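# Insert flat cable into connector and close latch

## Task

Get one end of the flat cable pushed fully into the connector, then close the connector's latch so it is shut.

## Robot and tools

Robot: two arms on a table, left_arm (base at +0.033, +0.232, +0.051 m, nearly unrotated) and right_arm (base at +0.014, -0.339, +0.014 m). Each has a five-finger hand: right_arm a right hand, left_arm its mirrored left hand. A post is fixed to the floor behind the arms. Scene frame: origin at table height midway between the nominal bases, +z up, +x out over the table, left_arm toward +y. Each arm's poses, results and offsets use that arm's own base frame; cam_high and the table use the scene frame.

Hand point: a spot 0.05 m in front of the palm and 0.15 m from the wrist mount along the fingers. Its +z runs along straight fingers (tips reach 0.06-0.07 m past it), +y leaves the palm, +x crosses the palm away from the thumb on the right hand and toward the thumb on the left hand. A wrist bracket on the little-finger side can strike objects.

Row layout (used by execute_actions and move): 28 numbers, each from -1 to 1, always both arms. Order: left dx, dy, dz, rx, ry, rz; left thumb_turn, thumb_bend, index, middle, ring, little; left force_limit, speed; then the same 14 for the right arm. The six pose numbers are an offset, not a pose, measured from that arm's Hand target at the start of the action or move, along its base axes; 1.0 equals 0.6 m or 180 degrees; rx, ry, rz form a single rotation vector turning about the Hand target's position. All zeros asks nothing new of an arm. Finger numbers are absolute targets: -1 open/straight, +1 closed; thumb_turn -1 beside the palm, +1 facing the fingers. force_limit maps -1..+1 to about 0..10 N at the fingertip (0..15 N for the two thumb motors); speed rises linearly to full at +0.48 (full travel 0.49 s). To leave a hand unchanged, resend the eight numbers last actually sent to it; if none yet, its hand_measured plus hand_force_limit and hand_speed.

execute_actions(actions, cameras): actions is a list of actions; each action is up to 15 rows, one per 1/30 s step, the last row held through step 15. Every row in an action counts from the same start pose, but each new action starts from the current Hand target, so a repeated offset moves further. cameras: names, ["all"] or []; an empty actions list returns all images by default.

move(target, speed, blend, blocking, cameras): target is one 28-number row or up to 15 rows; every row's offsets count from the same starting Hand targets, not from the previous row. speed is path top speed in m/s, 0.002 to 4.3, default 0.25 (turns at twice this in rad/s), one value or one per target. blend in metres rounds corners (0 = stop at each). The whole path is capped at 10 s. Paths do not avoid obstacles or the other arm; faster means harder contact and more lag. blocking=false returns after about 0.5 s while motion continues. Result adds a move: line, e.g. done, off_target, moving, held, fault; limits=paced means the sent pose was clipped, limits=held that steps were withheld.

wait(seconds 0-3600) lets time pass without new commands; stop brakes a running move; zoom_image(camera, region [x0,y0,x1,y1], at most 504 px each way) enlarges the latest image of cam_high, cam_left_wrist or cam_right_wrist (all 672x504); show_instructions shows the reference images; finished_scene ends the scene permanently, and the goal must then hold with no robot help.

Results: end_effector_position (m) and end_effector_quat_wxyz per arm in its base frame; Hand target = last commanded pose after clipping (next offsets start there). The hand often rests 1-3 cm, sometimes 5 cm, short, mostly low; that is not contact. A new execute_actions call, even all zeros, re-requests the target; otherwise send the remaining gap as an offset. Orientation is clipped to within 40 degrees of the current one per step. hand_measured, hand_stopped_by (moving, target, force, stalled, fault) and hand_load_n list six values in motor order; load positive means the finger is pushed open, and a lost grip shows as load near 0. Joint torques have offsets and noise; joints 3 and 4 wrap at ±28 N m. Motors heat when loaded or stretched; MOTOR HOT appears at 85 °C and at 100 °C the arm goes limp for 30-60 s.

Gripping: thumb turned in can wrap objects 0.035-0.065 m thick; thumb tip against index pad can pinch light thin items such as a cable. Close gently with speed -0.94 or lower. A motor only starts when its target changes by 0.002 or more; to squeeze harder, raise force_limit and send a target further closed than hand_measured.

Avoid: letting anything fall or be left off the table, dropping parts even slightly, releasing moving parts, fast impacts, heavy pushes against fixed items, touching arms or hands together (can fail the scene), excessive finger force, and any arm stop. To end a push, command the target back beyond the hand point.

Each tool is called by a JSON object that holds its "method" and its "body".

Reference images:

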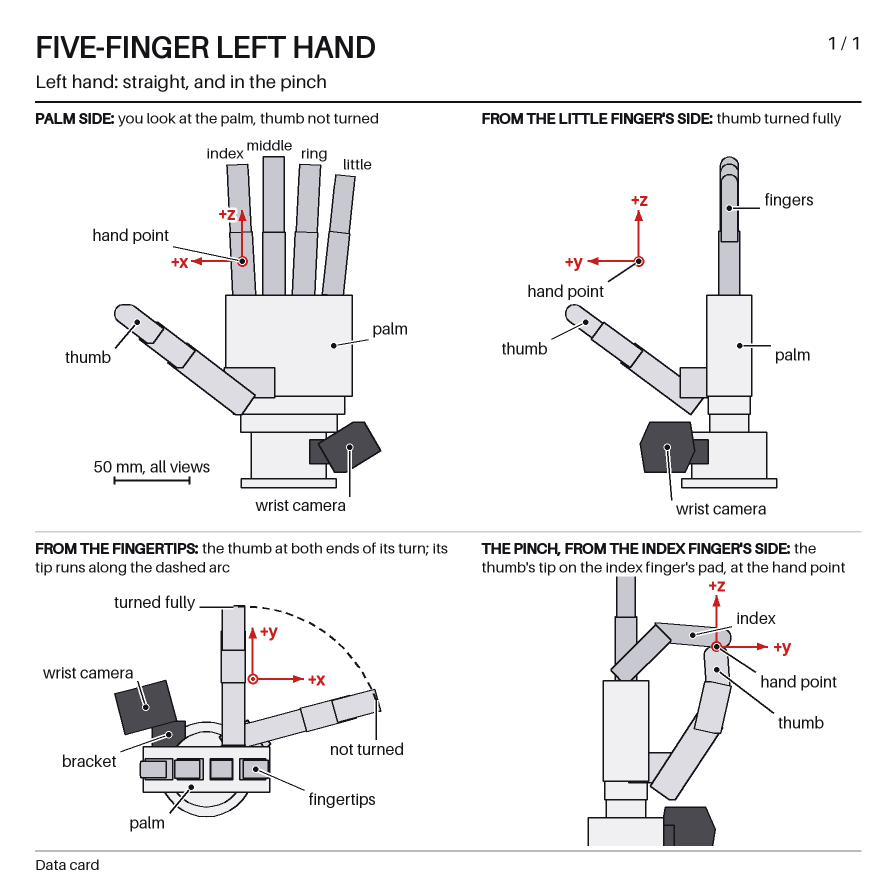

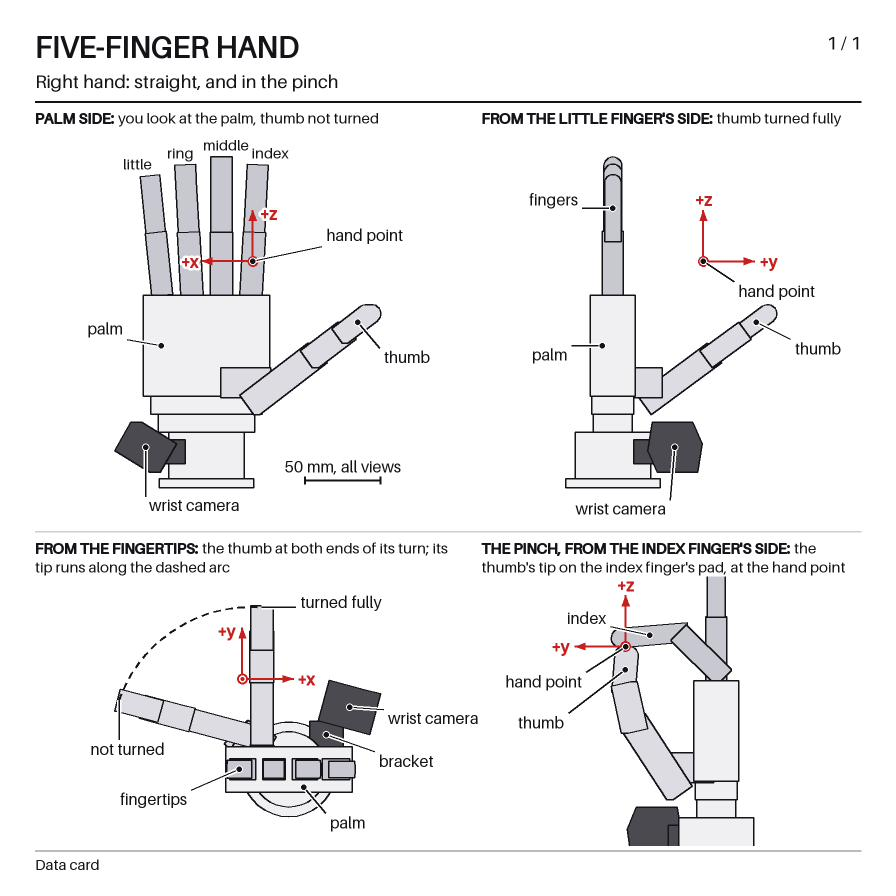

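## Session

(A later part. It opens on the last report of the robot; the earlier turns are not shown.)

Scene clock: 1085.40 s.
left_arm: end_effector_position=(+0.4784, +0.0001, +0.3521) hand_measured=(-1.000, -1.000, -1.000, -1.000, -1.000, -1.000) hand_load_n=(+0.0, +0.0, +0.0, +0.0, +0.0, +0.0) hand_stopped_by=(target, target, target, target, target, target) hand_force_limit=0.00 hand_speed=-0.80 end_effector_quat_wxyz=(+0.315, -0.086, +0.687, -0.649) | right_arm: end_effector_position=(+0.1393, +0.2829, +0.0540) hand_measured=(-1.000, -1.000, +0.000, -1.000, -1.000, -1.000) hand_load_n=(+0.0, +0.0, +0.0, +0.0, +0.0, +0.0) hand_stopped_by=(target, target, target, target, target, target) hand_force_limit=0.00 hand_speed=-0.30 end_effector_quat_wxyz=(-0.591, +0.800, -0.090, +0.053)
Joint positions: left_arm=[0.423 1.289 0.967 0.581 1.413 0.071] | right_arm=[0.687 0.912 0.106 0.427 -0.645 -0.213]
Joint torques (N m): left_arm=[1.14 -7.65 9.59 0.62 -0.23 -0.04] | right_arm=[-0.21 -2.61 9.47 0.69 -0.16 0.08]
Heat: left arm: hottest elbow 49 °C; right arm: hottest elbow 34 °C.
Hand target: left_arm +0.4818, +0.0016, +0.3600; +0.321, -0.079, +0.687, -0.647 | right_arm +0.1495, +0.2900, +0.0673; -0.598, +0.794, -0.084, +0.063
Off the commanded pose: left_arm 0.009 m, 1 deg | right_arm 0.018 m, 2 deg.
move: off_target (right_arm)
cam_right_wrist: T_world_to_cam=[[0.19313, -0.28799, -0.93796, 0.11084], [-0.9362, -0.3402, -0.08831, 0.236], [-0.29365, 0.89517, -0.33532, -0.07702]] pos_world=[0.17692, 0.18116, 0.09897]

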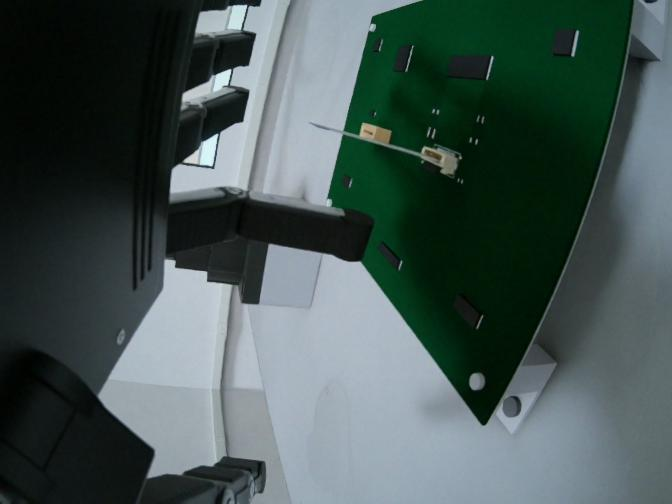

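{"method": "zoom_image", "body": {"camera": "cam_right_wrist", "region": [405, 130, 475, 195]}}

Scaled by 7.200 from the camera's image (finer frame: 960x720).

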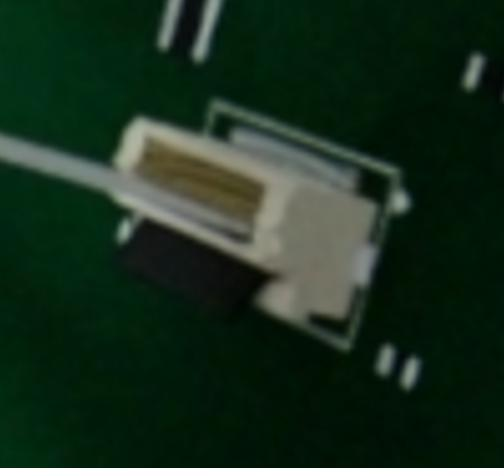

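{"method": "move", "body": {"target": [0,0,0,0,0,0,-1,-1,-1,-1,-1,-1,0,-0.8,0.014,0.014,-0.05,0,0,0,-1,-1,0,-1,-1,-1,0,-0.3], "speed": 0.05, "cameras": ["cam_right_wrist"]}}

{"method": "zoom_image", "body": {"camera": "cam_right_wrist", "region": [340, 160, 440, 260]}}

Scene clock: 1101.53 s.
left_arm: end_effector_position=(+0.4784, +0.0001, +0.3521) hand_measured=(-1.000, -1.000, -1.000, -1.000, -1.000, -1.000) hand_load_n=(+0.0, +0.0, +0.0, +0.0, +0.0, +0.0) hand_stopped_by=(target, target, target, target, target, target) hand_force_limit=0.00 hand_speed=-0.80 end_effector_quat_wxyz=(+0.315, -0.086, +0.687, -0.649) | right_arm: end_effector_position=(+0.1503, +0.2912, +0.0296) hand_measured=(-1.000, -1.000, +0.000, -1.000, -1.000, -1.000) hand_load_n=(+0.0, +0.0, +0.0, +0.0, +0.0, +0.0) hand_stopped_by=(target, target, target, target, target, target) hand_force_limit=0.00 hand_speed=-0.30 end_effector_quat_wxyz=(-0.590, +0.801, -0.092, +0.054)
Joint positions: left_arm=[0.423 1.289 0.967 0.581 1.413 0.071] | right_arm=[0.687 1.166 0.106 0.679 -0.641 -0.213]
Joint torques (N m): left_arm=[1.44 -7.3 9.62 0.73 -0.29 -0.02] | right_arm=[0.21 -3.55 6.83 1.84 -0.14 0.06]
Heat: left arm: hottest elbow 49 °C; right arm: hottest elbow 35 °C.
Hand target: left_arm +0.4818, +0.0016, +0.3600; +0.321, -0.079, +0.687, -0.647 | right_arm +0.1579, +0.2984, +0.0373; -0.598, +0.794, -0.084, +0.063
Off the commanded pose: left_arm 0.009 m, 1 deg | right_arm 0.013 m, 2 deg.
move: off_target (right_arm)
cam_right_wrist: T_world_to_cam=[[0.1913, -0.29107, -0.93738, 0.08935], [-0.93748, -0.33708, -0.08665, 0.24624], [-0.29075, 0.89535, -0.33736, -0.08986]] pos_world=[0.18762, 0.18946, 0.07478]

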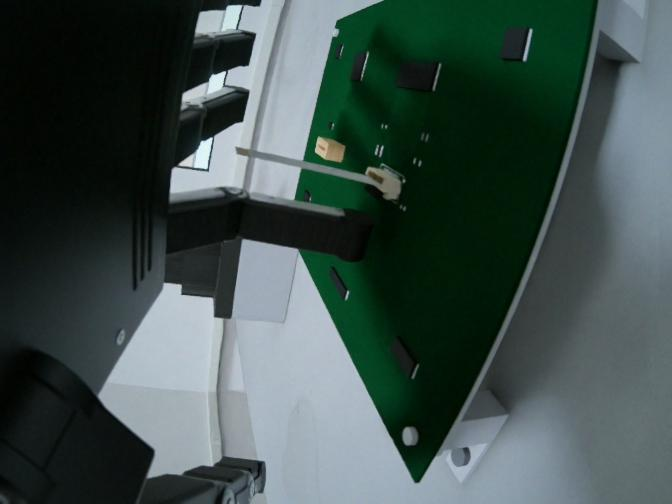

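Scaled by 5.040 from the camera's image (finer frame: 960x720).

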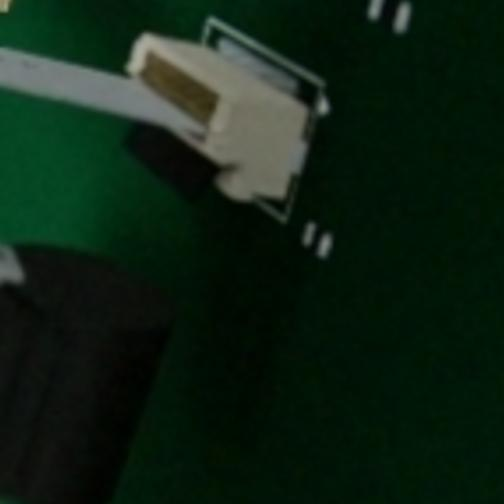

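{"method": "zoom_image", "body": {"camera": "cam_right_wrist", "region": [355, 155, 410, 210]}}

Scaled by 9.164 from the camera's image (finer frame: 960x720).

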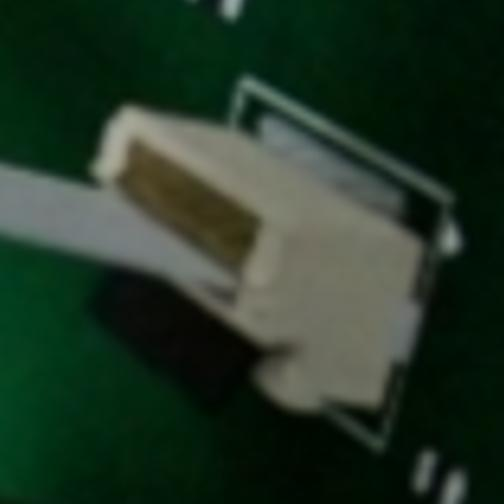

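{"method": "move", "body": {"target": [[0,0,0,0,0,0,-1,-1,-1,-1,-1,-1,0,-0.8,0.008,0.0,0.09,0,0,0,-1,-1,0,-1,-1,-1,0,-0.3],[0,0,0,0,0,0,-1,-1,-1,-1,-1,-1,0,-0.8,0.003,0.0,-0.004,0,0,0,-1,-1,0,-1,-1,-1,0,-0.3]], "speed": 0.08, "cameras": ["cam_right_wrist"]}}

{"method": "zoom_image", "body": {"camera": "cam_right_wrist", "region": [340, 160, 440, 260]}}

Scene clock: 1119.20 s.
left_arm: end_effector_position=(+0.4784, +0.0001, +0.3521) hand_measured=(-1.000, -1.000, -1.000, -1.000, -1.000, -1.000) hand_load_n=(+0.0, +0.0, +0.0, +0.0, +0.0, +0.0) hand_stopped_by=(target, target, target, target, target, target) hand_force_limit=0.00 hand_speed=-0.80 end_effector_quat_wxyz=(+0.315, -0.086, +0.687, -0.649) | right_arm: end_effector_position=(+0.1592, +0.2984, +0.0346) hand_measured=(-1.000, -1.000, +0.000, -1.000, -1.000, -1.000) hand_load_n=(+0.0, +0.0, +0.0, +0.0, +0.0, +0.0) hand_stopped_by=(target, target, target, target, target, target) hand_force_limit=0.00 hand_speed=-0.30 end_effector_quat_wxyz=(-0.595, +0.797, -0.088, +0.058)
Joint positions: left_arm=[0.423 1.289 0.967 0.581 1.413 0.071] | right_arm=[0.686 1.194 0.13 0.701 -0.645 -0.213]
Joint torques (N m): left_arm=[0.79 -7.06 9.65 0.64 -0.3 -0.01] | right_arm=[-0.38 -3.78 5.2 1.83 -0.12 0.03]
Heat: left arm: hottest elbow 49 °C; right arm: hottest elbow 35 °C.
Hand target: left_arm +0.4818, +0.0016, +0.3600; +0.321, -0.079, +0.687, -0.647 | right_arm +0.1597, +0.2985, +0.0348; -0.598, +0.794, -0.084, +0.063
Off the commanded pose: left_arm 0.009 m, 1 deg | right_arm 0.001 m, 1 deg.
move: done
cam_right_wrist: T_world_to_cam=[[0.20422, -0.27899, -0.93833, 0.08876], [-0.93576, -0.33712, -0.10343, 0.25779], [-0.28747, 0.89918, -0.32992, -0.09394]] pos_world=[0.1961, 0.19614, 0.07896]

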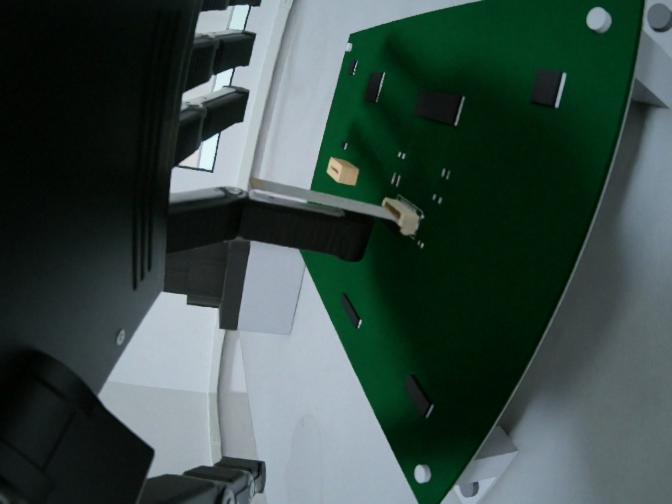

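Scaled by 5.040 from the camera's image (finer frame: 960x720).

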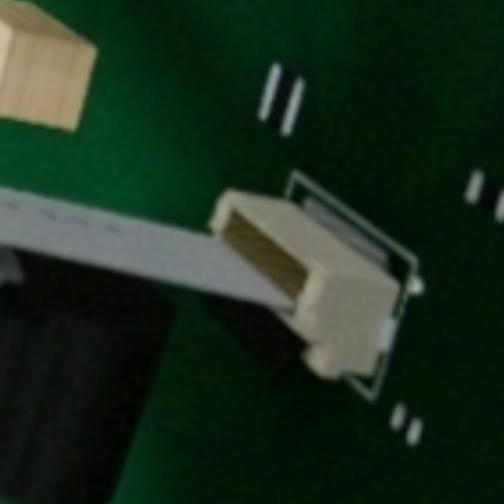

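{"method": "move", "body": {"target": [0,0,0,0,0,0,-1,-1,-1,-1,-1,-1,0,-0.8,-0.001,0.0,-0.023,0,0,0,-1,-1,0,-1,-1,-1,0,-0.3], "speed": 0.03, "cameras": ["cam_right_wrist"]}}

{"method": "zoom_image", "body": {"camera": "cam_right_wrist", "region": [340, 180, 420, 260]}}

Scene clock: 1125.53 s.
left_arm: end_effector_position=(+0.4784, +0.0001, +0.3521) hand_measured=(-1.000, -1.000, -1.000, -1.000, -1.000, -1.000) hand_load_n=(-0.5, +0.0, +0.0, +0.0, +0.0, +0.0) hand_stopped_by=(target, target, target, target, target, target) hand_force_limit=0.00 hand_speed=-0.80 end_effector_quat_wxyz=(+0.315, -0.086, +0.687, -0.649) | right_arm: end_effector_position=(+0.1613, +0.3009, +0.0271) hand_measured=(-1.000, -1.000, +0.000, -1.000, -1.000, -1.000) hand_load_n=(-0.5, +0.0, -0.5, +0.0, +0.0, +0.0) hand_stopped_by=(target, target, target, target, target, target) hand_force_limit=0.00 hand_speed=-0.30 end_effector_quat_wxyz=(-0.603, +0.791, -0.081, +0.063)
Joint positions: left_arm=[0.423 1.289 0.967 0.581 1.413 0.071] | right_arm=[0.686 1.289 0.12 0.829 -0.649 -0.213]
Joint torques (N m): left_arm=[1.14 -7.3 9.66 0.65 -0.3 -0.03] | right_arm=[0.32 -3.78 4.41 1.72 0.09 0.07]
Heat: left arm: hottest elbow 49 °C; right arm: hottest elbow 35 °C.
Hand target: left_arm +0.4818, +0.0016, +0.3600; +0.321, -0.079, +0.687, -0.647 | right_arm +0.1591, +0.2985, +0.0211; -0.598, +0.794, -0.084, +0.063
Off the commanded pose: left_arm 0.009 m, 1 deg | right_arm 0.007 m, 1 deg.
move: done
cam_right_wrist: T_world_to_cam=[[0.22162, -0.26303, -0.93899, 0.0744], [-0.93244, -0.33898, -0.12512, 0.26034], [-0.28539, 0.90328, -0.32038, -0.09985]] pos_world=[0.19777, 0.19801, 0.07044]

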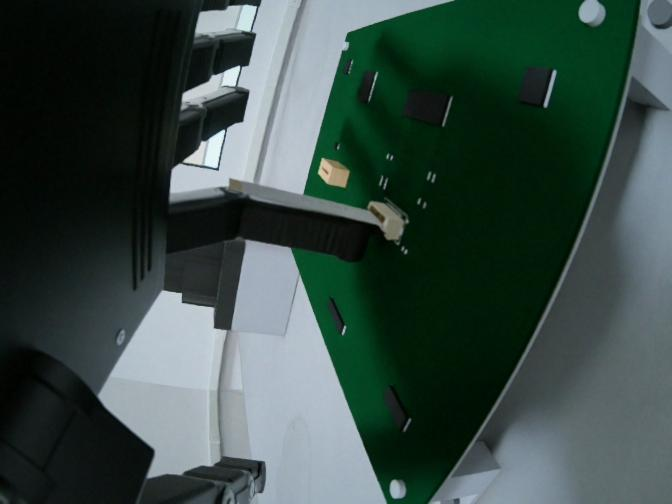

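Scaled by 6.300 from the camera's image (finer frame: 960x720).

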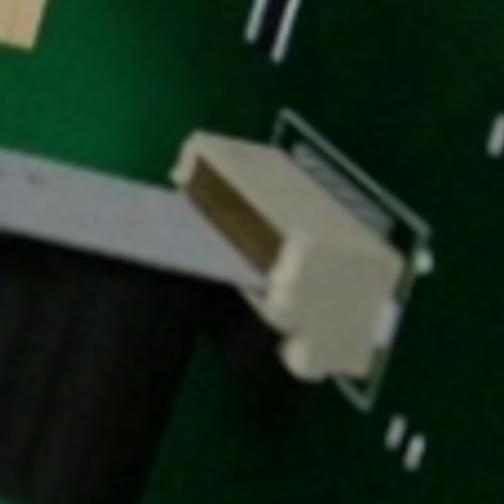

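{"method": "move", "body": {"target": [[0,0,0,0,0,0,-1,-1,-1,-1,-1,-1,0,-0.8,-0.01,0.0,0.03,0,0,0,-1,-1,0,-1,-1,-1,0,-0.3],[0,0,0,0,0,0,-1,-1,-1,-1,-1,-1,0,-0.8,-0.012,0.0,0.015,0,0,0,-1,-1,0,-1,-1,-1,0,-0.3]], "speed": 0.05, "cameras": ["cam_right_wrist"]}}

{"method": "zoom_image", "body": {"camera": "cam_right_wrist", "region": [340, 160, 440, 260]}}

Scene clock: 1136.93 s.
left_arm: end_effector_position=(+0.4784, +0.0001, +0.3521) hand_measured=(-1.000, -1.000, -1.000, -1.000, -1.000, -1.000) hand_load_n=(+0.0, +0.0, +0.0, +0.0, -0.5, +0.0) hand_stopped_by=(target, target, target, target, target, target) hand_force_limit=0.00 hand_speed=-0.80 end_effector_quat_wxyz=(+0.315, -0.086, +0.687, -0.649) | right_arm: end_effector_position=(+0.1551, +0.2969, +0.0304) hand_measured=(-1.000, -1.000, +0.000, -1.000, -1.000, -1.000) hand_load_n=(+0.0, +0.0, +0.0, +0.0, -0.5, +0.0) hand_stopped_by=(target, target, target, target, target, target) hand_force_limit=0.00 hand_speed=-0.30 end_effector_quat_wxyz=(-0.596, +0.796, -0.086, +0.065)
Joint positions: left_arm=[0.423 1.289 0.967 0.581 1.413 0.071] | right_arm=[0.7 1.208 0.11 0.744 -0.623 -0.213]
Joint torques (N m): left_arm=[1.03 -7.59 9.47 0.68 -0.26 -0.01] | right_arm=[0.67 -3.9 4.92 1.83 -0.08 0.14]
Heat: left arm: hottest elbow 50 °C; right arm: hottest elbow 34 °C.
Hand target: left_arm +0.4818, +0.0016, +0.3600; +0.321, -0.079, +0.687, -0.647 | right_arm +0.1519, +0.2984, +0.0301; -0.598, +0.794, -0.084, +0.063
Off the commanded pose: left_arm 0.009 m, 1 deg | right_arm 0.004 m, 0 deg.
move: done
cam_right_wrist: T_world_to_cam=[[0.21414, -0.27973, -0.93589, 0.08385], [-0.93616, -0.33228, -0.11489, 0.25193], [-0.27884, 0.90075, -0.33303, -0.09689]] pos_world=[0.19087, 0.19444, 0.07515]

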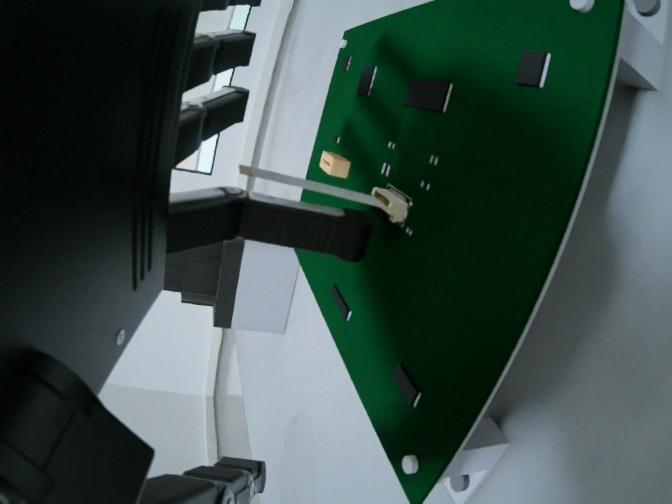

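Scaled by 5.040 from the camera's image (finer frame: 960x720).

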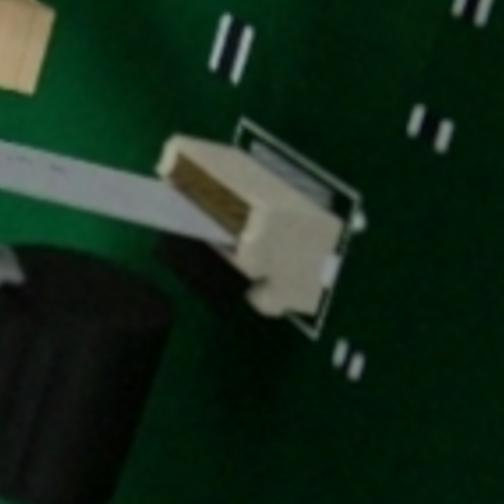

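{"method": "move", "body": {"target": [[0,0,0,0,0,0,-1,-1,-1,-1,-1,-1,0,-0.8,0.022,0.0,0.02,0,0,0,-1,-1,0,-1,-1,-1,0,-0.3],[0,0,0,0,0,0,-1,-1,-1,-1,-1,-1,0,-0.8,0.009,0.0,0.005,0,0,0,-1,-1,0,-1,-1,-1,0,-0.3]], "speed": 0.05, "cameras": []}}

Scene clock: 1144.23 s.
left_arm: end_effector_position=(+0.4784, +0.0001, +0.3521) hand_measured=(-1.000, -1.000, -1.000, -1.000, -1.000, -1.000) hand_load_n=(+0.0, +0.0, +0.0, -0.5, +0.0, +0.0) hand_stopped_by=(target, target, target, target, target, target) hand_force_limit=0.00 hand_speed=-0.80 end_effector_quat_wxyz=(+0.315, -0.086, +0.687, -0.649) | right_arm: end_effector_position=(+0.1551, +0.2931, +0.0295) hand_measured=(-1.000, -1.000, +0.000, -1.000, -1.000, -1.000) hand_load_n=(+0.0, +0.0, +0.0, +0.0, +0.0, +0.0) hand_stopped_by=(target, target, target, target, target, target) hand_force_limit=0.00 hand_speed=-0.30 end_effector_quat_wxyz=(-0.593, +0.798, -0.091, +0.059)
Joint positions: left_arm=[0.423 1.289 0.967 0.581 1.413 0.071] | right_arm=[0.683 1.196 0.11 0.716 -0.64 -0.213]
Joint torques (N m): left_arm=[1.03 -6.95 9.62 0.76 -0.24 0] | right_arm=[1.2 -3.25 6.12 1.87 -0.05 0.09]
Heat: left arm: hottest elbow 50 °C; right arm: hottest elbow 33 °C.
Hand target: left_arm +0.4818, +0.0016, +0.3600; +0.321, -0.079, +0.687, -0.647 | right_arm +0.1573, +0.2985, +0.0331; -0.598, +0.794, -0.084, +0.063
Off the commanded pose: left_arm 0.009 m, 1 deg | right_arm 0.007 m, 1 deg.
move: done

{"method": "move", "body": {"target": [[0,0,0,0,0,0,-1,-1,-1,-1,-1,-1,0,-0.8,0.002,0.0,0.07,0,0,0,-1,-1,0,-1,-1,-1,0,-0.3],[0,0,0,0,0,0,-1,-1,-1,-1,-1,-1,0,-0.8,0.0,-0.001,-0.006,0,0,0,-1,-1,0,-1,-1,-1,0,-0.3]], "speed": 0.06, "cameras": ["cam_right_wrist"]}}

{"method": "zoom_image", "body": {"camera": "cam_right_wrist", "region": [340, 160, 440, 260]}}

Scene clock: 1154.00 s.
left_arm: end_effector_position=(+0.4784, +0.0001, +0.3521) hand_measured=(-1.000, -1.000, -1.000, -1.000, -1.000, -1.000) hand_load_n=(+0.0, +0.0, +0.0, +0.0, +0.0, +0.0) hand_stopped_by=(target, target, target, target, target, target) hand_force_limit=0.00 hand_speed=-0.80 end_effector_quat_wxyz=(+0.315, -0.086, +0.687, -0.649) | right_arm: end_effector_position=(+0.1595, +0.2967, +0.0296) hand_measured=(-1.000, -1.000, +0.000, -1.000, -1.000, -1.000) hand_load_n=(+0.0, +0.0, +0.0, +0.0, +0.0, +0.0) hand_stopped_by=(target, target, target, target, target, target) hand_force_limit=0.00 hand_speed=-0.30 end_effector_quat_wxyz=(-0.596, +0.796, -0.090, +0.062)
Joint positions: left_arm=[0.423 1.289 0.967 0.581 1.413 0.071] | right_arm=[0.683 1.226 0.119 0.746 -0.64 -0.213]
Joint torques (N m): left_arm=[0.97 -7 9.42 0.7 -0.25 -0.03] | right_arm=[0.62 -4.01 4.86 1.89 -0.1 0.07]
Heat: left arm: hottest elbow 50 °C; right arm: hottest elbow 33 °C.
Hand target: left_arm +0.4818, +0.0016, +0.3600; +0.321, -0.079, +0.687, -0.647 | right_arm +0.1572, +0.2978, +0.0294; -0.598, +0.794, -0.084, +0.063
Off the commanded pose: left_arm 0.009 m, 1 deg | right_arm 0.003 m, 1 deg.
move: done
cam_right_wrist: T_world_to_cam=[[0.20547, -0.27976, -0.93783, 0.0836], [-0.93771, -0.33057, -0.10683, 0.2554], [-0.28013, 0.90136, -0.33026, -0.09577]] pos_world=[0.19549, 0.19414, 0.07406]

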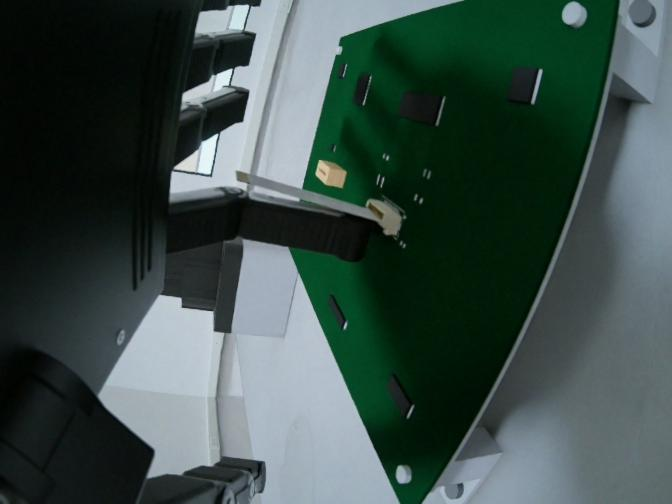

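Scaled by 5.040 from the camera's image (finer frame: 960x720).

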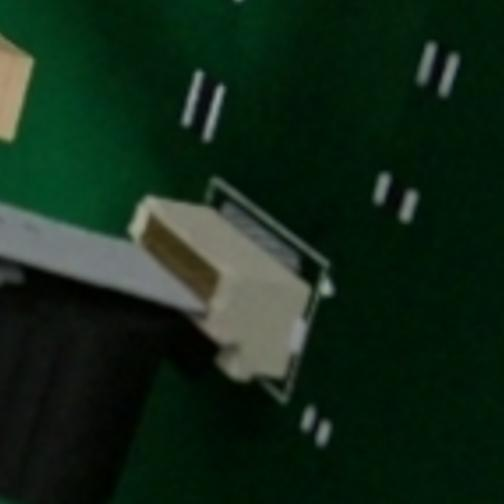

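{"method": "move", "body": {"target": [[0,0,0,0,0,0,-1,-1,-1,-1,-1,-1,0,-0.8,-0.0065,0.0,0.07,0,0,0,-1,-1,0,-1,-1,-1,0,-0.3],[0,0,0,0,0,0,-1,-1,-1,-1,-1,-1,0,-0.8,-0.0065,0.0,0.0,0,0,0,-1,-1,0,-1,-1,-1,0,-0.3]], "speed": 0.06, "cameras": []}}

Scene clock: 1165.10 s.
left_arm: end_effector_position=(+0.4784, +0.0001, +0.3521) hand_measured=(-1.000, -1.000, -1.000, -1.000, -1.000, -1.000) hand_load_n=(+0.0, +0.0, +0.0, +0.0, +0.0, +0.0) hand_stopped_by=(target, target, target, target, target, target) hand_force_limit=0.00 hand_speed=-0.80 end_effector_quat_wxyz=(+0.315, -0.086, +0.687, -0.649) | right_arm: end_effector_position=(+0.1566, +0.2965, +0.0296) hand_measured=(-1.000, -1.000, +0.000, -1.000, -1.000, -1.000) hand_load_n=(+0.0, +0.5, +0.0, +0.0, +0.0, +0.0) hand_stopped_by=(target, target, target, target, target, target) hand_force_limit=0.00 hand_speed=-0.30 end_effector_quat_wxyz=(-0.596, +0.796, -0.088, +0.064)
Joint positions: left_arm=[0.423 1.289 0.967 0.581 1.413 0.071] | right_arm=[0.694 1.216 0.112 0.748 -0.628 -0.213]
Joint torques (N m): left_arm=[1.32 -7.36 9.63 0.73 -0.3 0.02] | right_arm=[0.67 -4.25 4.79 1.87 -0.13 0.12]
Heat: left arm: hottest elbow 50 °C; right arm: hottest elbow 33 °C.
Hand target: left_arm +0.4818, +0.0016, +0.3600; +0.321, -0.079, +0.687, -0.647 | right_arm +0.1533, +0.2978, +0.0294; -0.598, +0.794, -0.084, +0.063
Off the commanded pose: left_arm 0.009 m, 1 deg | right_arm 0.004 m, 1 deg.
move: done

{"method": "move", "body": {"target": [0,0,0,0,0,0,-1,-1,-1,-1,-1,-1,0,-0.8,-0.001,0.0,-0.02,0,0,0,-1,-1,0,-1,-1,-1,0,-0.3], "speed": 0.03, "cameras": ["cam_right_wrist"]}}

{"method": "zoom_image", "body": {"camera": "cam_right_wrist", "region": [340, 160, 440, 260]}}

Scene clock: 1170.60 s.
left_arm: end_effector_position=(+0.4784, +0.0001, +0.3521) hand_measured=(-1.000, -1.000, -1.000, -1.000, -1.000, -1.000) hand_load_n=(+0.0, -0.5, +0.0, +0.0, +0.0, +0.0) hand_stopped_by=(target, target, target, target, target, target) hand_force_limit=0.00 hand_speed=-0.80 end_effector_quat_wxyz=(+0.315, -0.086, +0.687, -0.649) | right_arm: end_effector_position=(+0.1593, +0.3002, +0.0257) hand_measured=(-1.000, -1.000, +0.000, -1.000, -1.000, -1.000) hand_load_n=(+0.0, +0.0, -1.0, +0.0, +0.0, +0.0) hand_stopped_by=(target, target, target, target, target, target) hand_force_limit=0.00 hand_speed=-0.30 end_effector_quat_wxyz=(-0.605, +0.789, -0.080, +0.071)
Joint positions: left_arm=[0.423 1.289 0.967 0.581 1.413 0.071] | right_arm=[0.697 1.301 0.106 0.87 -0.63 -0.212]
Joint torques (N m): left_arm=[1.08 -6.83 9.58 0.66 -0.27 0.01] | right_arm=[0.85 -3.37 4.1 1.48 0 0.12]
Heat: left arm: hottest elbow 50 °C; right arm: hottest elbow 33 °C.
Hand target: left_arm +0.4818, +0.0016, +0.3600; +0.321, -0.079, +0.687, -0.647 | right_arm +0.1528, +0.2979, +0.0175; -0.598, +0.794, -0.084, +0.063
Off the commanded pose: left_arm 0.009 m, 1 deg | right_arm 0.011 m, 1 deg.
move: off_target (right_arm)
cam_right_wrist: T_world_to_cam=[[0.23346, -0.26009, -0.93694, 0.07059], [-0.93291, -0.3316, -0.14041, 0.25639], [-0.27418, 0.90686, -0.32006, -0.10313]] pos_world=[0.19444, 0.1969, 0.06913]

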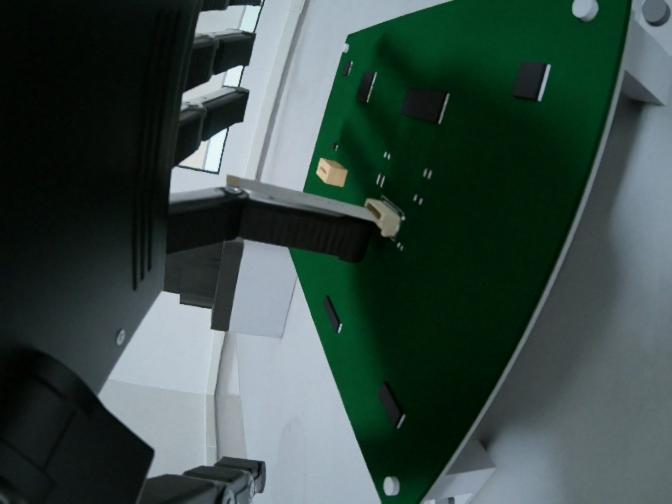

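Scaled by 5.040 from the camera's image (finer frame: 960x720).

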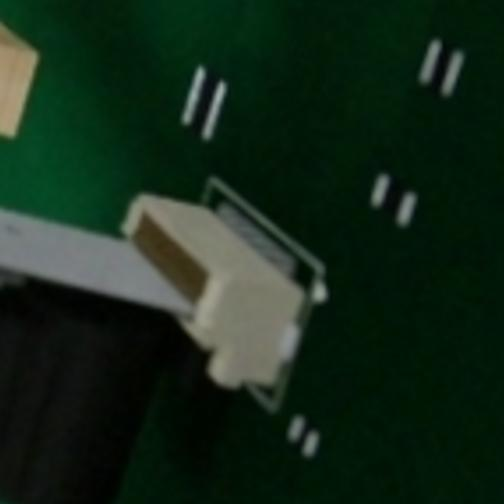

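{"method": "move", "body": {"target": [0,0,0,0,0,0,-1,-1,-1,-1,-1,-1,0,-0.8,-0.03,-0.01,0.07,0,0,0,-1,-1,0,-1,-1,-1,0,-0.3], "speed": 0.06, "cameras": ["cam_right_wrist"]}}

{"method": "zoom_image", "body": {"camera": "cam_right_wrist", "region": [370, 110, 480, 210]}}

Scene clock: 1176.57 s.
left_arm: end_effector_position=(+0.4784, +0.0001, +0.3521) hand_measured=(-1.000, -1.000, -1.000, -1.000, -1.000, -1.000) hand_load_n=(+0.0, +0.0, +0.0, +0.0, +0.0, +0.0) hand_stopped_by=(target, target, target, target, target, target) hand_force_limit=0.00 hand_speed=-0.80 end_effector_quat_wxyz=(+0.315, -0.086, +0.687, -0.649) | right_arm: end_effector_position=(+0.1367, +0.2889, +0.0568) hand_measured=(-1.000, -1.000, +0.000, -1.000, -1.000, -1.000) hand_load_n=(+0.0, +0.0, +0.0, +0.0, +0.0, +0.0) hand_stopped_by=(target, target, target, target, target, target) hand_force_limit=0.00 hand_speed=-0.30 end_effector_quat_wxyz=(-0.598, +0.795, -0.082, +0.069)
Joint positions: left_arm=[0.423 1.289 0.967 0.581 1.413 0.071] | right_arm=[0.736 0.904 0.094 0.471 -0.591 -0.207]
Joint torques (N m): left_arm=[1.49 -7.12 9.66 0.66 -0.29 -0.02] | right_arm=[0.97 -2.43 7.72 0.81 -0.02 0.2]
Heat: left arm: hottest elbow 50 °C; right arm: hottest elbow 33 °C.
Hand target: left_arm +0.4818, +0.0016, +0.3600; +0.321, -0.079, +0.687, -0.647 | right_arm +0.1348, +0.2918, +0.0594; -0.598, +0.794, -0.084, +0.063
Off the commanded pose: left_arm 0.009 m, 1 deg | right_arm 0.004 m, 1 deg.
move: done
cam_right_wrist: T_world_to_cam=[[0.22672, -0.27637, -0.93393, 0.10749], [-0.93381, -0.33416, -0.1278, 0.23603], [-0.27677, 0.90108, -0.33384, -0.08629]] pos_world=[0.17215, 0.18634, 0.10174]

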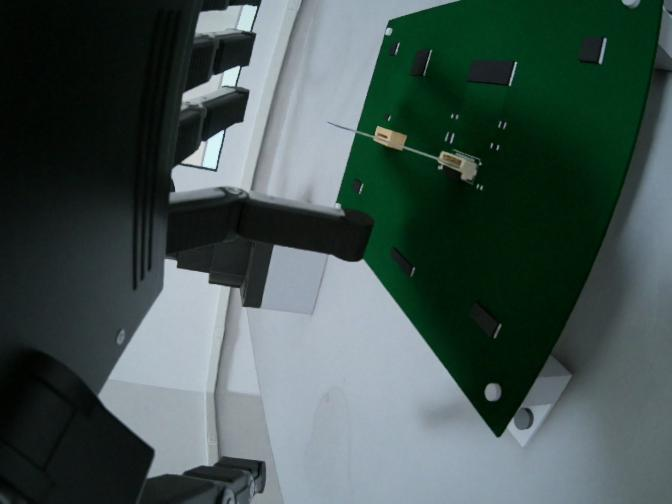

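Scaled by 4.582 from the camera's image (finer frame: 960x720).

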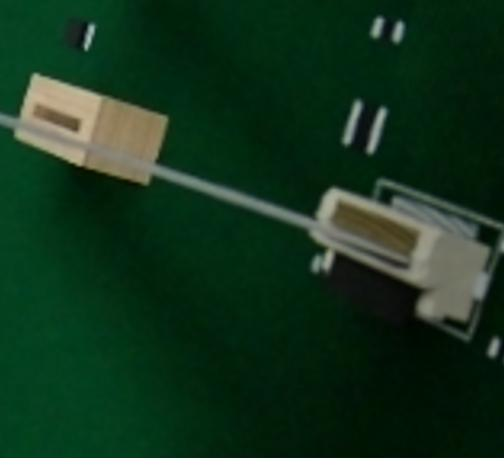

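{"method": "zoom_image", "body": {"camera": "cam_right_wrist", "region": [425, 135, 485, 195]}}

Scaled by 8.400 from the camera's image (finer frame: 960x720).

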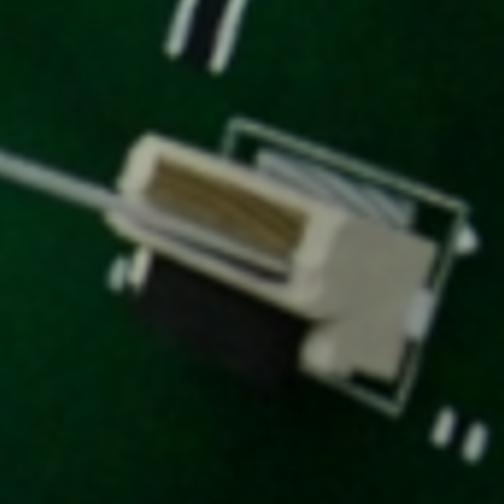

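{"method": "move", "body": {"target": [0,0,0,0,0,0,-1,-1,-1,-1,-1,-1,0,-0.8,0.01,0.01,-0.045,0,0,0,-1,-1,0,-1,-1,-1,0,-0.3], "speed": 0.05, "cameras": ["cam_right_wrist"]}}

{"method": "zoom_image", "body": {"camera": "cam_right_wrist", "region": [360, 140, 430, 210]}}

Scene clock: 1192.47 s.
left_arm: end_effector_position=(+0.4784, +0.0001, +0.3521) hand_measured=(-1.000, -1.000, -1.000, -1.000, -1.000, -1.000) hand_load_n=(+0.0, +0.0, +0.0, +0.0, +0.0, +0.0) hand_stopped_by=(target, target, target, target, target, target) hand_force_limit=0.00 hand_speed=-0.80 end_effector_quat_wxyz=(+0.315, -0.086, +0.687, -0.649) | right_arm: end_effector_position=(+0.1446, +0.2964, +0.0322) hand_measured=(-1.000, -1.000, +0.000, -1.000, -1.000, -1.000) hand_load_n=(+0.0, +0.0, +0.0, +0.0, +0.0, +0.0) hand_stopped_by=(target, target, target, target, target, target) hand_force_limit=0.00 hand_speed=-0.30 end_effector_quat_wxyz=(-0.595, +0.797, -0.083, +0.067)
Joint positions: left_arm=[0.423 1.289 0.967 0.581 1.413 0.071] | right_arm=[0.738 1.154 0.09 0.717 -0.587 -0.207]
Joint torques (N m): left_arm=[1.2 -7.12 9.61 0.64 -0.27 0] | right_arm=[0.79 -3.19 5.19 1.85 -0.05 0.23]
Heat: left arm: hottest elbow 50 °C; right arm: hottest elbow 34 °C.
Hand target: left_arm +0.4818, +0.0016, +0.3600; +0.321, -0.079, +0.687, -0.647 | right_arm +0.1407, +0.2978, +0.0324; -0.598, +0.794, -0.084, +0.063
Off the commanded pose: left_arm 0.009 m, 1 deg | right_arm 0.004 m, 1 deg.
move: done
cam_right_wrist: T_world_to_cam=[[0.22161, -0.28245, -0.93333, 0.08726], [-0.93477, -0.33408, -0.12085, 0.24261], [-0.27767, 0.89923, -0.33806, -0.09825]] pos_world=[0.18016, 0.19405, 0.07755]

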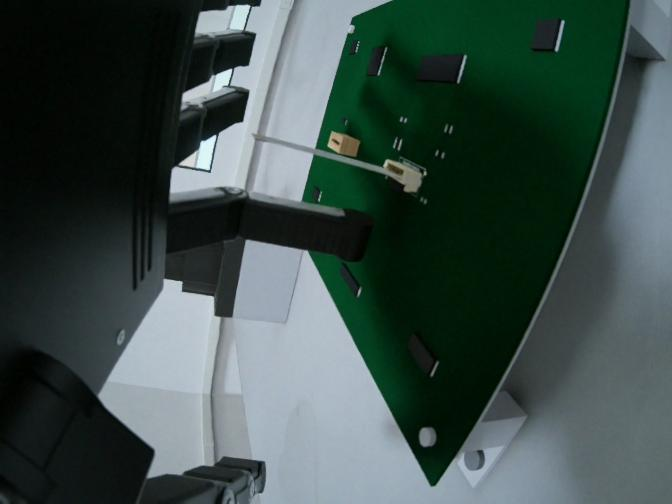

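Scaled by 7.200 from the camera's image (finer frame: 960x720).

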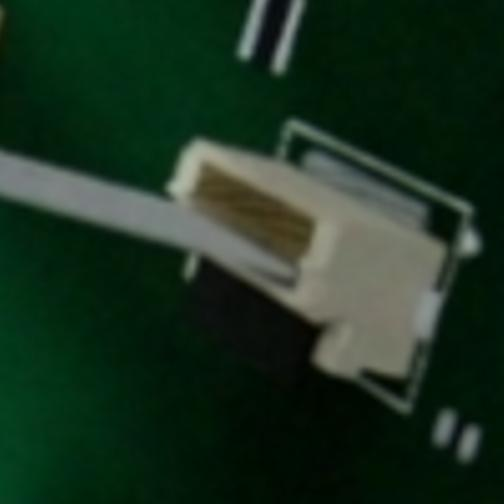

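{"method": "move", "body": {"target": [[0,0,0,0,0,0,-1,-1,-1,-1,-1,-1,0,-0.8,0.035,0.0,0.07,0,0,0,-1,-1,0,-1,-1,-1,0,-0.3],[0,0,0,0,0,0,-1,-1,-1,-1,-1,-1,0,-0.8,0.026,0.0,0.0,0,0,0,-1,-1,0,-1,-1,-1,0,-0.3]], "speed": 0.06, "cameras": ["cam_right_wrist"]}}

{"method": "zoom_image", "body": {"camera": "cam_right_wrist", "region": [340, 160, 440, 260]}}

Scene clock: 1201.73 s.
left_arm: end_effector_position=(+0.4784, +0.0001, +0.3521) hand_measured=(-1.000, -1.000, -1.000, -1.000, -1.000, -1.000) hand_load_n=(-0.5, +0.0, -0.5, +0.0, +0.0, +0.0) hand_stopped_by=(target, target, target, target, target, target) hand_force_limit=0.00 hand_speed=-0.80 end_effector_quat_wxyz=(+0.315, -0.086, +0.687, -0.649) | right_arm: end_effector_position=(+0.1579, +0.2968, +0.0327) hand_measured=(-1.000, -1.000, +0.000, -1.000, -1.000, -1.000) hand_load_n=(+0.0, +0.0, +0.0, +0.0, +0.0, +0.0) hand_stopped_by=(target, target, target, target, target, target) hand_force_limit=0.00 hand_speed=-0.30 end_effector_quat_wxyz=(-0.596, +0.796, -0.091, +0.060)
Joint positions: left_arm=[0.423 1.289 0.967 0.581 1.413 0.071] | right_arm=[0.686 1.2 0.12 0.72 -0.638 -0.208]
Joint torques (N m): left_arm=[1.14 -6.77 9.5 0.75 -0.29 0] | right_arm=[0.73 -3.66 5.09 1.84 -0.12 0.07]
Heat: left arm: hottest elbow 50 °C; right arm: hottest elbow 33 °C.
Hand target: left_arm +0.4818, +0.0016, +0.3600; +0.321, -0.079, +0.687, -0.647 | right_arm +0.1562, +0.2978, +0.0323; -0.598, +0.794, -0.084, +0.063
Off the commanded pose: left_arm 0.009 m, 1 deg | right_arm 0.002 m, 1 deg.
move: done
cam_right_wrist: T_world_to_cam=[[0.20174, -0.27878, -0.93893, 0.08713], [-0.9381, -0.33055, -0.10342, 0.25421], [-0.28153, 0.90167, -0.32821, -0.09518]] pos_world=[0.1941, 0.19414, 0.07686]

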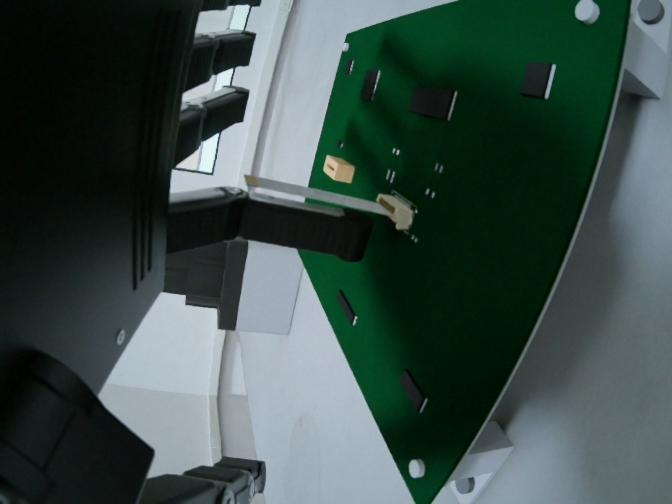

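Scaled by 5.040 from the camera's image (finer frame: 960x720).

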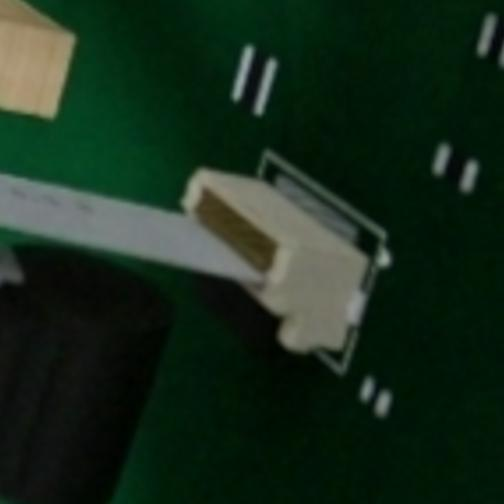

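{"method": "move", "body": {"target": [0,0,0,0,0,0,-1,-1,-1,-1,-1,-1,0,-0.8,-0.006,0.0,-0.035,0,0,0,-1,-1,0,-1,-1,-1,0,-0.3], "speed": 0.03, "cameras": ["cam_right_wrist"]}}

{"method": "zoom_image", "body": {"camera": "cam_right_wrist", "region": [340, 160, 440, 260]}}

Scene clock: 1209.93 s.
left_arm: end_effector_position=(+0.4784, +0.0001, +0.3521) hand_measured=(-1.000, -1.000, -1.000, -1.000, -1.000, -1.000) hand_load_n=(+0.0, +0.0, +0.0, +0.0, +0.0, +0.0) hand_stopped_by=(target, target, target, target, target, target) hand_force_limit=0.00 hand_speed=-0.80 end_effector_quat_wxyz=(+0.315, -0.086, +0.687, -0.649) | right_arm: end_effector_position=(+0.1608, +0.3030, +0.0252) hand_measured=(-1.000, -1.000, +0.000, -1.000, -1.000, -1.000) hand_load_n=(+0.0, +0.0, -2.0, +0.0, +0.0, +0.0) hand_stopped_by=(target, target, target, target, target, target) hand_force_limit=0.00 hand_speed=-0.30 end_effector_quat_wxyz=(-0.611, +0.784, -0.077, +0.073)
Joint positions: left_arm=[0.423 1.289 0.967 0.581 1.413 0.071] | right_arm=[0.697 1.345 0.106 0.933 -0.635 -0.206]
Joint torques (N m): left_arm=[1.03 -6.53 9.58 0.7 -0.28 0.02] | right_arm=[0.62 -3.02 3.49 1.02 0.15 0.05]
Heat: left arm: hottest elbow 50 °C; right arm: hottest elbow 33 °C.
Hand target: left_arm +0.4818, +0.0016, +0.3600; +0.321, -0.079, +0.687, -0.647 | right_arm +0.1529, +0.2979, +0.0116; -0.598, +0.794, -0.084, +0.063
Off the commanded pose: left_arm 0.009 m, 1 deg | right_arm 0.017 m, 2 deg.
move: off_target (right_arm)
cam_right_wrist: T_world_to_cam=[[0.24144, -0.24548, -0.93885, 0.06479], [-0.93063, -0.33275, -0.15232, 0.25886], [-0.27501, 0.91051, -0.30879, -0.10668]] pos_world=[0.19593, 0.19917, 0.06731]

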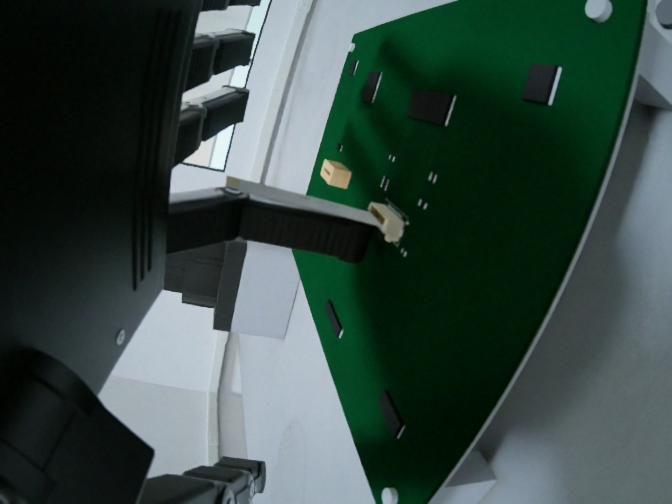

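Scaled by 5.040 from the camera's image (finer frame: 960x720).

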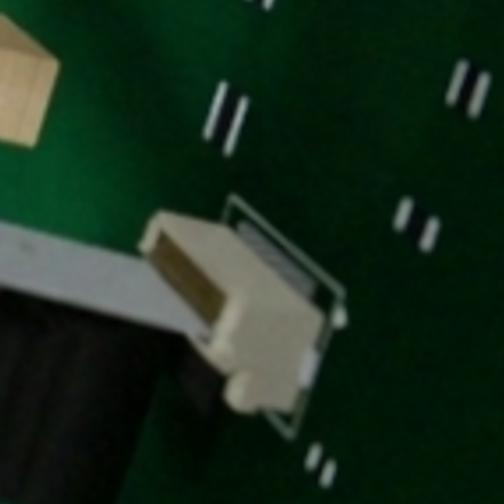

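{"method": "move", "body": {"target": [[0,0,0,0,0,0,-1,-1,-1,-1,-1,-1,0,-0.8,-0.01,-0.01,0.13,0,0,0,-1,-1,0,-1,-1,-1,0,-0.3],[0,0,0,0,0,0,-1,-1,-1,-1,-1,-1,0,-0.8,-0.045,-0.01,0.06,0,0,0,-1,-1,0,-1,-1,-1,0,-0.3]], "speed": 0.06, "blend": 0.01, "cameras": ["cam_right_wrist"]}}

{"method": "zoom_image", "body": {"camera": "cam_right_wrist", "region": [390, 110, 490, 210]}}

Scene clock: 1223.70 s.
left_arm: end_effector_position=(+0.4784, +0.0001, +0.3521) hand_measured=(-1.000, -1.000, -1.000, -1.000, -1.000, -1.000) hand_load_n=(+0.0, +0.5, +0.0, +0.0, +0.0, +0.0) hand_stopped_by=(target, target, target, target, target, target) hand_force_limit=0.00 hand_speed=-0.80 end_effector_quat_wxyz=(+0.315, -0.086, +0.687, -0.649) | right_arm: end_effector_position=(+0.1283, +0.2901, +0.0471) hand_measured=(-1.000, -1.000, +0.000, -1.000, -1.000, -1.000) hand_load_n=(+0.0, +0.5, +0.0, +0.0, +0.0, +0.0) hand_stopped_by=(target, target, target, target, target, target) hand_force_limit=0.00 hand_speed=-0.30 end_effector_quat_wxyz=(-0.595, +0.797, -0.082, +0.067)
Joint positions: left_arm=[0.423 1.289 0.967 0.581 1.413 0.071] | right_arm=[0.773 0.94 0.072 0.529 -0.556 -0.194]
Joint torques (N m): left_arm=[1.08 -7.12 9.66 0.61 -0.29 0] | right_arm=[0.79 -1.61 6.6 1.99 -0.01 0.26]
Heat: left arm: hottest elbow 50 °C; right arm: hottest elbow 32 °C.
Hand target: left_arm +0.4818, +0.0016, +0.3600; +0.321, -0.079, +0.687, -0.647 | right_arm +0.1258, +0.2919, +0.0475; -0.598, +0.794, -0.084, +0.063
Off the commanded pose: left_arm 0.009 m, 1 deg | right_arm 0.003 m, 1 deg.
move: done
cam_right_wrist: T_world_to_cam=[[0.22264, -0.28175, -0.9333, 0.10278], [-0.93383, -0.33656, -0.12117, 0.22777], [-0.27997, 0.89853, -0.33804, -0.09163]] pos_world=[0.16416, 0.18795, 0.09255]

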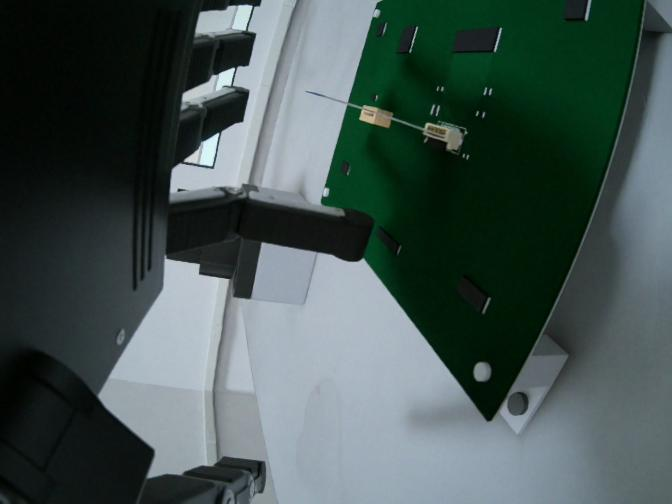

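Scaled by 5.040 from the camera's image (finer frame: 960x720).

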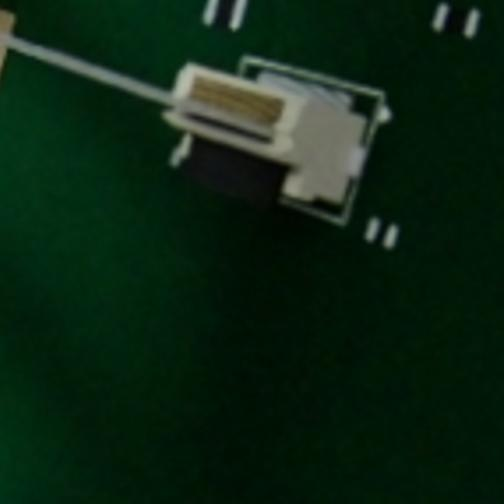

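{"method": "zoom_image", "body": {"camera": "cam_right_wrist", "region": [415, 110, 475, 165]}}

Scaled by 8.400 from the camera's image (finer frame: 960x720).

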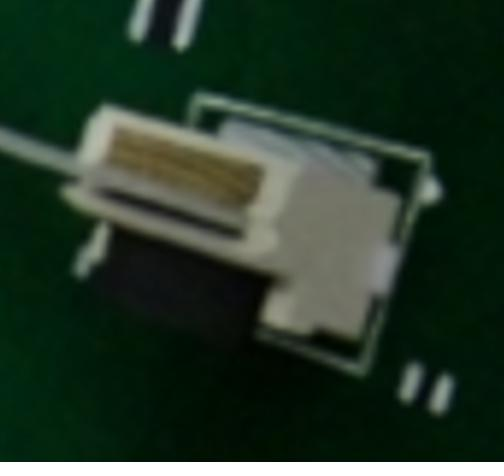

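{"method": "move", "body": {"target": [0,0,0,0,0,0,-1,-1,-1,-1,-1,-1,0,-0.8,0.01,0.015,-0.03,0,0,0,-1,-1,-1,-1,-1,-1,0,-0.3], "speed": 0.05, "cameras": ["cam_right_wrist"]}}

{"method": "zoom_image", "body": {"camera": "cam_right_wrist", "region": [350, 120, 430, 200]}}

Scene clock: 1236.83 s.
left_arm: end_effector_position=(+0.4784, +0.0001, +0.3521) hand_measured=(-1.000, -1.000, -1.000, -1.000, -1.000, -1.000) hand_load_n=(-0.5, +0.0, +0.0, +0.0, +0.0, +0.0) hand_stopped_by=(target, target, target, target, target, target) hand_force_limit=0.00 hand_speed=-0.80 end_effector_quat_wxyz=(+0.315, -0.086, +0.687, -0.649) | right_arm: end_effector_position=(+0.1342, +0.2982, +0.0275) hand_measured=(-1.000, -1.000, -1.000, -1.000, -1.000, -1.000) hand_load_n=(+0.0, +0.0, +0.0, +0.0, +0.0, +0.0) hand_stopped_by=(target, target, target, target, target, target) hand_force_limit=0.00 hand_speed=-0.30 end_effector_quat_wxyz=(-0.594, +0.798, -0.084, +0.066)
Joint positions: left_arm=[0.423 1.289 0.967 0.581 1.413 0.071] | right_arm=[0.784 1.166 0.072 0.753 -0.544 -0.189]
Joint torques (N m): left_arm=[1.26 -7.36 9.55 0.75 -0.27 0.01] | right_arm=[1.32 -3.14 5.42 1.96 -0.09 0.23]
Heat: left arm: hottest elbow 50 °C; right arm: hottest elbow 33 °C.
Hand target: left_arm +0.4818, +0.0016, +0.3600; +0.321, -0.079, +0.687, -0.647 | right_arm +0.1318, +0.3009, +0.0295; -0.598, +0.794, -0.084, +0.063
Off the commanded pose: left_arm 0.009 m, 1 deg | right_arm 0.004 m, 1 deg.
move: done
cam_right_wrist: T_world_to_cam=[[0.21952, -0.28531, -0.93296, 0.08681], [-0.93475, -0.33535, -0.11738, 0.23323], [-0.27937, 0.89785, -0.34031, -0.10377]] pos_world=[0.16997, 0.19615, 0.07305]

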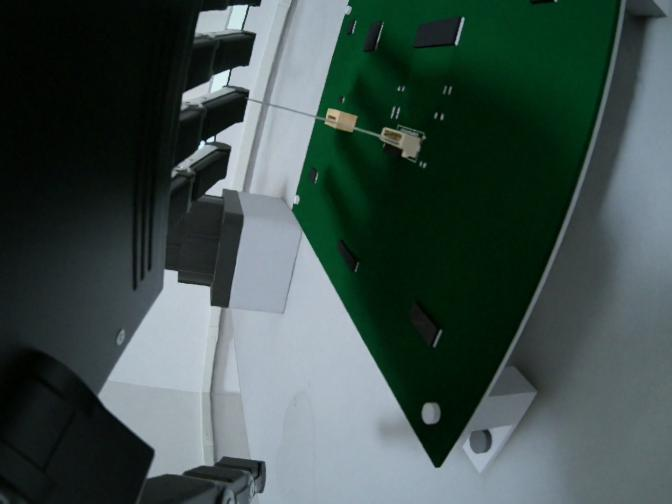

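Scaled by 6.300 from the camera's image (finer frame: 960x720).

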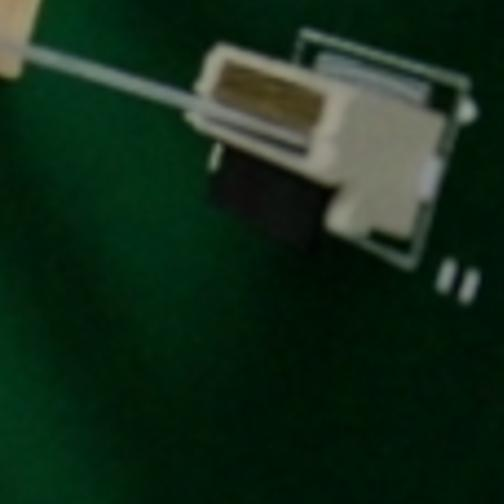

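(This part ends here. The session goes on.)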